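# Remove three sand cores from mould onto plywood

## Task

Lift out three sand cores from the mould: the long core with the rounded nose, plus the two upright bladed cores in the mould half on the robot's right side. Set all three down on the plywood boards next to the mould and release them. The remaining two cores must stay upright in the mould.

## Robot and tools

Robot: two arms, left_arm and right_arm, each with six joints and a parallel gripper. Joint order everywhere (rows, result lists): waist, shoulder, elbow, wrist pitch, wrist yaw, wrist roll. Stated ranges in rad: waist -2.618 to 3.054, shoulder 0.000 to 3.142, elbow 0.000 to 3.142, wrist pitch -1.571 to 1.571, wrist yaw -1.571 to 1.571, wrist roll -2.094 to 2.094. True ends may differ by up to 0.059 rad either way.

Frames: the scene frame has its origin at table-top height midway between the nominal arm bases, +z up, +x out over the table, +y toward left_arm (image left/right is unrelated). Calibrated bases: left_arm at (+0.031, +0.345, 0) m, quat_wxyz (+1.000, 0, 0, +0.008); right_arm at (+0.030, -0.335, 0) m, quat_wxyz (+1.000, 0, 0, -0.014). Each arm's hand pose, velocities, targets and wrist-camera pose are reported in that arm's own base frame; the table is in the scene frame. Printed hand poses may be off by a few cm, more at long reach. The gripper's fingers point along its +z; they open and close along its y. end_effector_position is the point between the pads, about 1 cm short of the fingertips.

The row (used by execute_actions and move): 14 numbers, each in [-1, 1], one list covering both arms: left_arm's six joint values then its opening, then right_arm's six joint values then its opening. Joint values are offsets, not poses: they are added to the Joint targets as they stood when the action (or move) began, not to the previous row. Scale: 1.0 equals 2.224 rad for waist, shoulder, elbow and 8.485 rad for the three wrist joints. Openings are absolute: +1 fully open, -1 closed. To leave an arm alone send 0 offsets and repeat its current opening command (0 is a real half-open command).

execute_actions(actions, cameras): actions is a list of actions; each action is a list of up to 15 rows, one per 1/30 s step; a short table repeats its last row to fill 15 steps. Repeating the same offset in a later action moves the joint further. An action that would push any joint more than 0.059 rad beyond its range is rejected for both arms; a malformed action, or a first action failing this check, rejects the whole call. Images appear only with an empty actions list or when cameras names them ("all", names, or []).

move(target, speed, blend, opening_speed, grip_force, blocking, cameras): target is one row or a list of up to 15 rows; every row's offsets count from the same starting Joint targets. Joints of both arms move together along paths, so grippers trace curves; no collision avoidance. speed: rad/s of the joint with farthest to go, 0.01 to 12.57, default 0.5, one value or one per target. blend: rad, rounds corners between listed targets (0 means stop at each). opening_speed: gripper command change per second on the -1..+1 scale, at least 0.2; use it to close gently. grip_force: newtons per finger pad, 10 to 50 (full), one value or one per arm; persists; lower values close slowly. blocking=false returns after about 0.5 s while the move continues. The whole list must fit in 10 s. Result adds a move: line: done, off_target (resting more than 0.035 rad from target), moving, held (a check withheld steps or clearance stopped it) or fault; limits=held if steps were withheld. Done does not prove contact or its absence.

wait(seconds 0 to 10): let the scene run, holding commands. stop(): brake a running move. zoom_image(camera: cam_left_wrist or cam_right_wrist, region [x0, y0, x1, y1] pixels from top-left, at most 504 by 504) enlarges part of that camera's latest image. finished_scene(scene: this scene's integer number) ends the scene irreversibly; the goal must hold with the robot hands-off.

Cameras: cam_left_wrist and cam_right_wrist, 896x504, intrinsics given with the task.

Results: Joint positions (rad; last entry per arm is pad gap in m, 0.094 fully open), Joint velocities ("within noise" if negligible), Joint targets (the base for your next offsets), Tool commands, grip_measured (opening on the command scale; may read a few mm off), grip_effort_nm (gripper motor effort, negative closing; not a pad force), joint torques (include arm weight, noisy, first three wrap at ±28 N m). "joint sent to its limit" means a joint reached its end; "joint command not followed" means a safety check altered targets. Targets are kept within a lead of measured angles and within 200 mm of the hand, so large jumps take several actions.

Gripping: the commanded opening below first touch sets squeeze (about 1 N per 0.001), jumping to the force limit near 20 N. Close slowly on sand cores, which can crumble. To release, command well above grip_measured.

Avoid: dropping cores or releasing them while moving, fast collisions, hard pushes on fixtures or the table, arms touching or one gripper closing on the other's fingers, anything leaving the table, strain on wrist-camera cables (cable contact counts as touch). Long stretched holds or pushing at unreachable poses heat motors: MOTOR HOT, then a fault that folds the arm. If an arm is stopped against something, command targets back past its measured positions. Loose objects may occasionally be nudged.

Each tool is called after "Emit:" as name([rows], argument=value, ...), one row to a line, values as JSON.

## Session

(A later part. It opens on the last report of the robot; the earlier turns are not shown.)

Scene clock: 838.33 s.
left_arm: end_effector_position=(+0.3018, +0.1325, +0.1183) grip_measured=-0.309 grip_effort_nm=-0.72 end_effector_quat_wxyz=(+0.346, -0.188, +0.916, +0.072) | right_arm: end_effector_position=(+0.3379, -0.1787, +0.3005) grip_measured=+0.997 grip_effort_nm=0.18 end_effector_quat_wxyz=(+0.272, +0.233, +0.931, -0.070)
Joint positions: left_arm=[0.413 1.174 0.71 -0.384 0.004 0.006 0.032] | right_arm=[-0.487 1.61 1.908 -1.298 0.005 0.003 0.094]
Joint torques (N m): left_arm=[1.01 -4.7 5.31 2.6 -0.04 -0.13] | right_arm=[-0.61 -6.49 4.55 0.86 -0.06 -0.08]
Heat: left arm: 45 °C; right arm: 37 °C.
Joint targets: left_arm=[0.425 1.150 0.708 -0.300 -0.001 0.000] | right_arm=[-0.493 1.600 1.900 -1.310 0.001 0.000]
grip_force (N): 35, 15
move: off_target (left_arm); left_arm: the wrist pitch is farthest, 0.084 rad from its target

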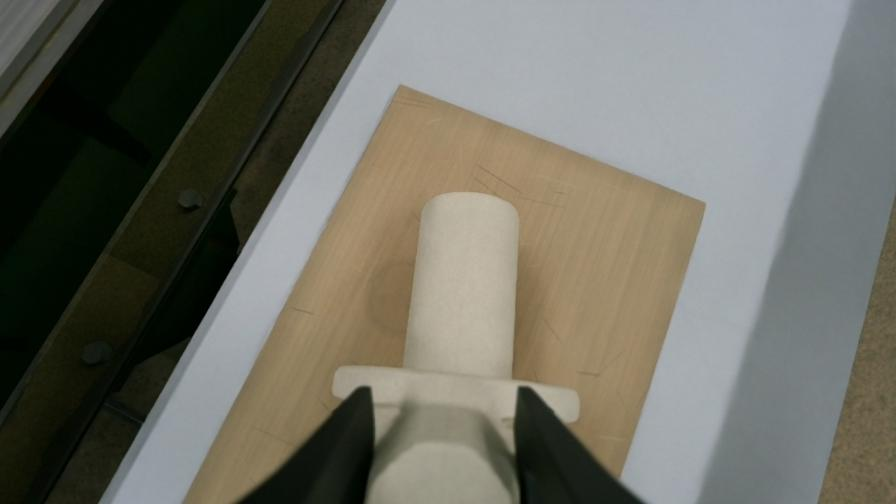

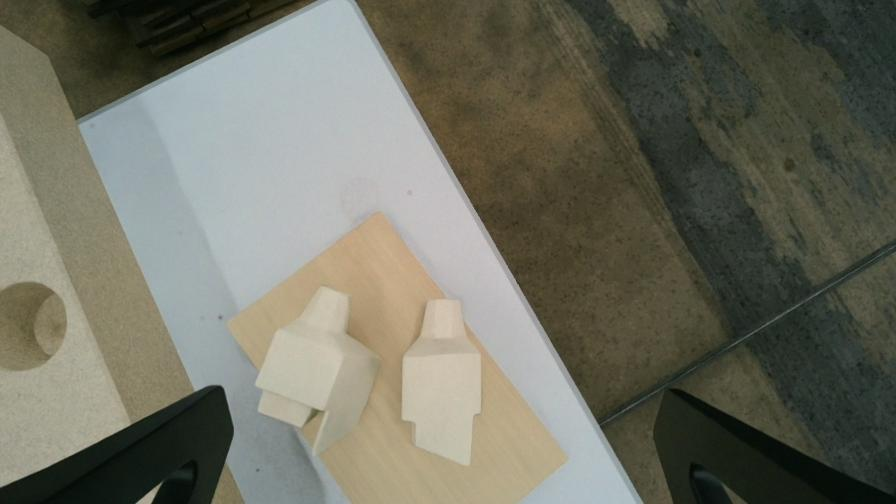

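Emit:
move([
  [0,0.018,-0.018,0.0065,0,0,-0.6,0,0,0,0,0,0,1],
], speed=0.08, cameras=["cam_left_wrist"])

Scene clock: 843.43 s.
left_arm: end_effector_position=(+0.3076, +0.1361, +0.1185) grip_measured=-0.309 grip_effort_nm=-0.72 end_effector_quat_wxyz=(+0.368, -0.188, +0.908, +0.077) | right_arm: end_effector_position=(+0.3379, -0.1787, +0.3005) grip_measured=+0.997 grip_effort_nm=0.18 end_effector_quat_wxyz=(+0.272, +0.233, +0.931, -0.070)
Joint positions: left_arm=[0.415 1.174 0.678 -0.305 0.003 0.006 0.032] | right_arm=[-0.487 1.61 1.908 -1.298 0.005 0.003 0.094]
Joint torques (N m): left_arm=[0.73 -1.83 4.68 2.44 -0.01 -0.14] | right_arm=[-0.61 -6.5 4.56 0.86 -0.05 -0.07]
Heat: left arm: 44 °C; right arm: 37 °C.
Joint targets: left_arm=[0.425 1.190 0.669 -0.245 -0.001 0.000] | right_arm=[-0.493 1.600 1.900 -1.310 0.001 0.000]
grip_force (N): 35, 15
move: off_target (left_arm); left_arm: the wrist pitch is farthest, 0.061 rad from its target
Images, in order (width x height): cam_left_wrist 896x504.

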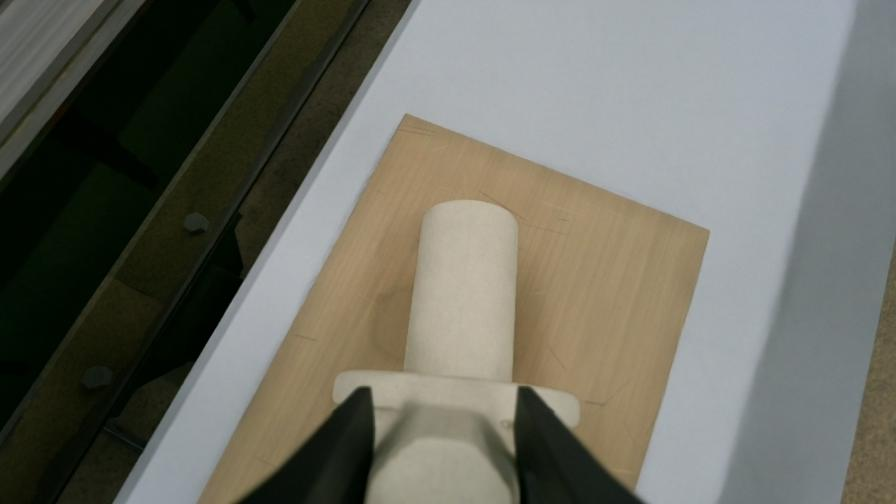

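Emit:
move([
  [0,0,0,0,0,0,-0.6,0.6713,-0.3597,-0.5845,0.1662,0,0,1],
], speed=0.6, cameras=["cam_right_wrist"])

Scene clock: 850.87 s.
left_arm: end_effector_position=(+0.3076, +0.1361, +0.1185) grip_measured=-0.309 grip_effort_nm=-0.72 end_effector_quat_wxyz=(+0.368, -0.188, +0.908, +0.077) | right_arm: end_effector_position=(+0.1844, +0.2849, +0.2837) grip_measured=+0.997 grip_effort_nm=0.18 end_effector_quat_wxyz=(+0.576, -0.359, +0.665, +0.313)
Joint positions: left_arm=[0.415 1.174 0.678 -0.305 0.003 0.006 0.032] | right_arm=[0.994 0.815 0.607 0.067 0.001 0.003 0.094]
Joint torques (N m): left_arm=[0.84 -1.89 4.62 2.45 -0.03 -0.13] | right_arm=[0.53 -2.29 5.96 1.87 -0.02 -0.08]
Heat: left arm: 42 °C; right arm: 37 °C.
Joint targets: left_arm=[0.425 1.190 0.669 -0.245 -0.001 0.000] | right_arm=[1.000 0.800 0.599 0.100 0.001 0.000]
grip_force (N): 35, 15
move: off_target (left_arm); left_arm: the wrist pitch is farthest, 0.060 rad from its target
Images, in order (width x height): cam_right_wrist 896x504.

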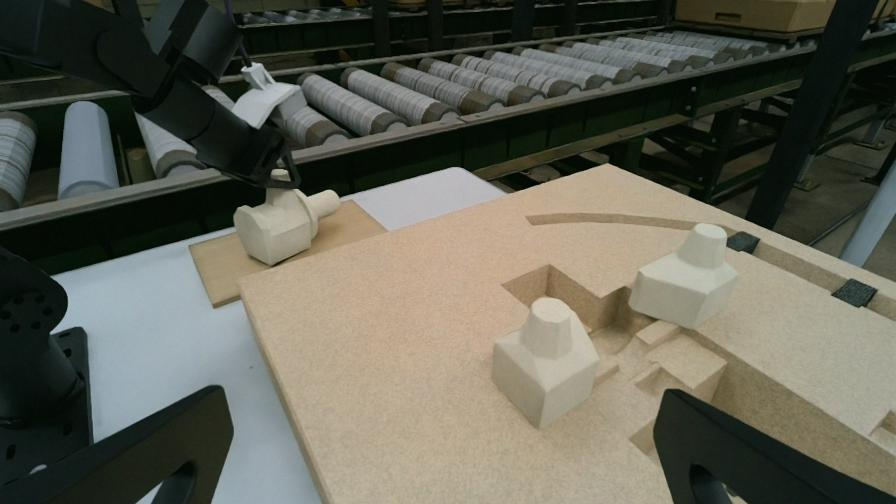

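Emit:
zoom_image(camera="cam_right_wrist", region=[200, 140, 380, 300])

Scaled by 2.800.

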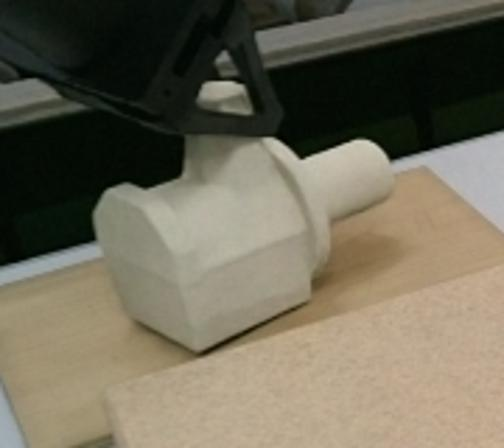

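Emit:
move([
  [0,0.0,-0.009,-0.004,0,0,-0.6,0,0,0,0,0,0,1],
  [0,0.0,-0.009,-0.004,0,0,-0.1,0,0,0,0,0,0,1],
], speed=0.08, opening_speed=0.25, cameras=["all"])

Emit:
zoom_image(camera="cam_right_wrist", region=[200, 140, 380, 300])

Scene clock: 859.27 s.
left_arm: end_effector_position=(+0.3069, +0.1347, +0.1111) grip_measured=-0.102 grip_effort_nm=0.15 end_effector_quat_wxyz=(+0.364, -0.188, +0.909, +0.074) | right_arm: end_effector_position=(+0.1844, +0.2849, +0.2838) grip_measured=+0.997 grip_effort_nm=0.18 end_effector_quat_wxyz=(+0.576, -0.358, +0.664, +0.313)
Joint positions: left_arm=[0.415 1.182 0.659 -0.286 0.008 0.005 0.042] | right_arm=[0.994 0.815 0.607 0.067 0.001 0.003 0.094]
Joint torques (N m): left_arm=[0.83 -2.47 4.52 1.83 -0.08 -0.12] | right_arm=[0.54 -2.28 5.93 1.86 -0.02 -0.07]
Heat: left arm: 43 °C; right arm: 38 °C.
Joint targets: left_arm=[0.425 1.190 0.648 -0.278 -0.001 0.000] | right_arm=[1.000 0.800 0.599 0.100 0.001 0.000]
grip_force (N): 35, 15
move: done

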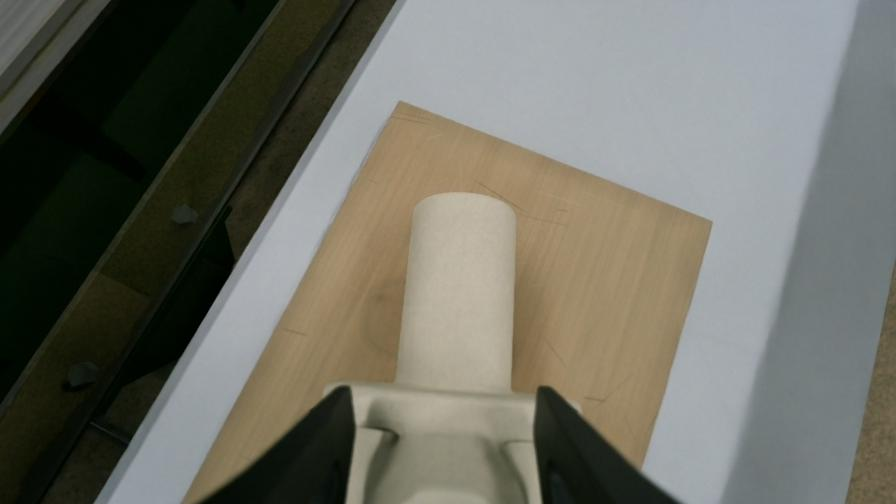

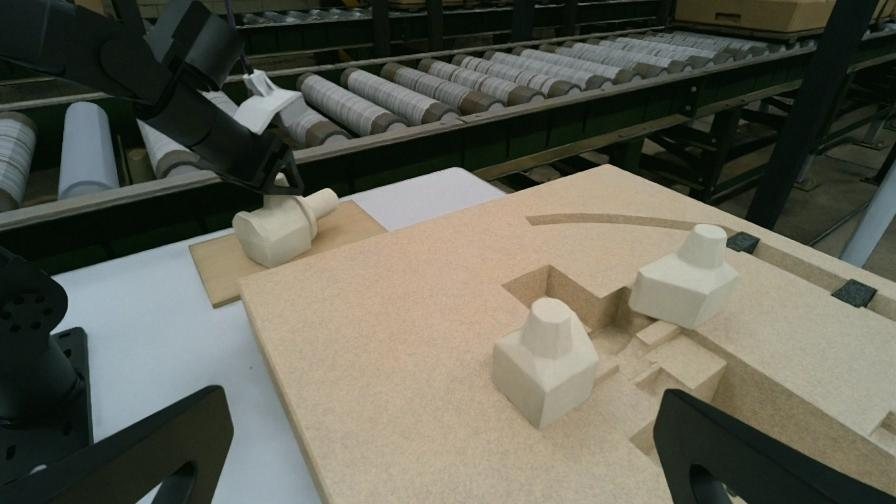

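Scaled by 2.800.

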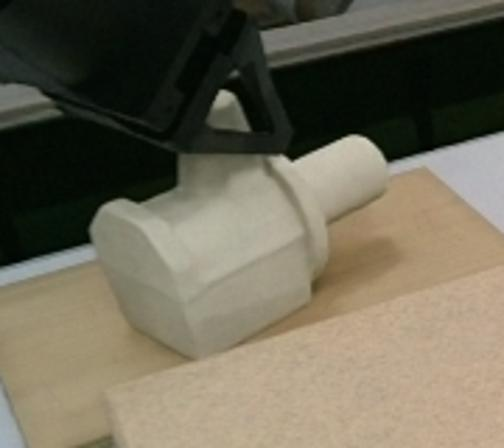

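Emit:
move([
  [0,0,0,0,0,0,0.3,0,0,0,0,0,0,1],
  [0,-0.018,0.1875,-0.0438,0,0,0.3,0,0,0,0,0,0,1],
], speed=0.2, opening_speed=0.4, cameras=["all"])

Scene clock: 867.13 s.
left_arm: end_effector_position=(+0.3170, +0.1392, +0.2132) grip_measured=+0.298 grip_effort_nm=0.14 end_effector_quat_wxyz=(+0.377, -0.187, +0.904, +0.077) | right_arm: end_effector_position=(+0.1844, +0.2849, +0.2838) grip_measured=+0.997 grip_effort_nm=0.18 end_effector_quat_wxyz=(+0.576, -0.358, +0.664, +0.313)
Joint positions: left_arm=[0.415 1.172 1.041 -0.65 0.008 0.005 0.061] | right_arm=[0.994 0.815 0.607 0.067 0.001 0.003 0.094]
Joint torques (N m): left_arm=[0.87 -4.74 7.62 1.8 -0.08 -0.12] | right_arm=[0.53 -2.29 5.93 1.86 -0.02 -0.08]
Heat: left arm: 42 °C; right arm: 38 °C.
Joint targets: left_arm=[0.425 1.150 1.066 -0.650 -0.001 0.000] | right_arm=[1.000 0.800 0.599 0.100 0.001 0.000]
grip_force (N): 35, 15
move: done

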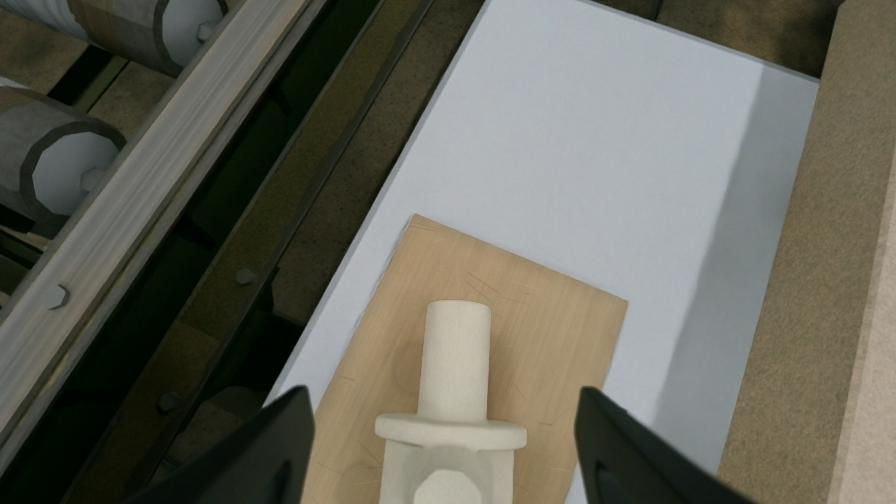

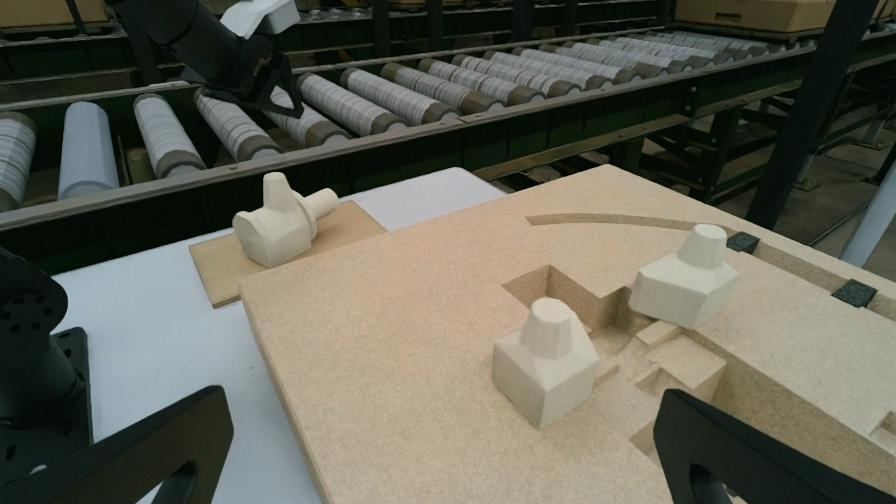

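Emit:
finished_scene(scene=1)

The scene is finished: the task was done.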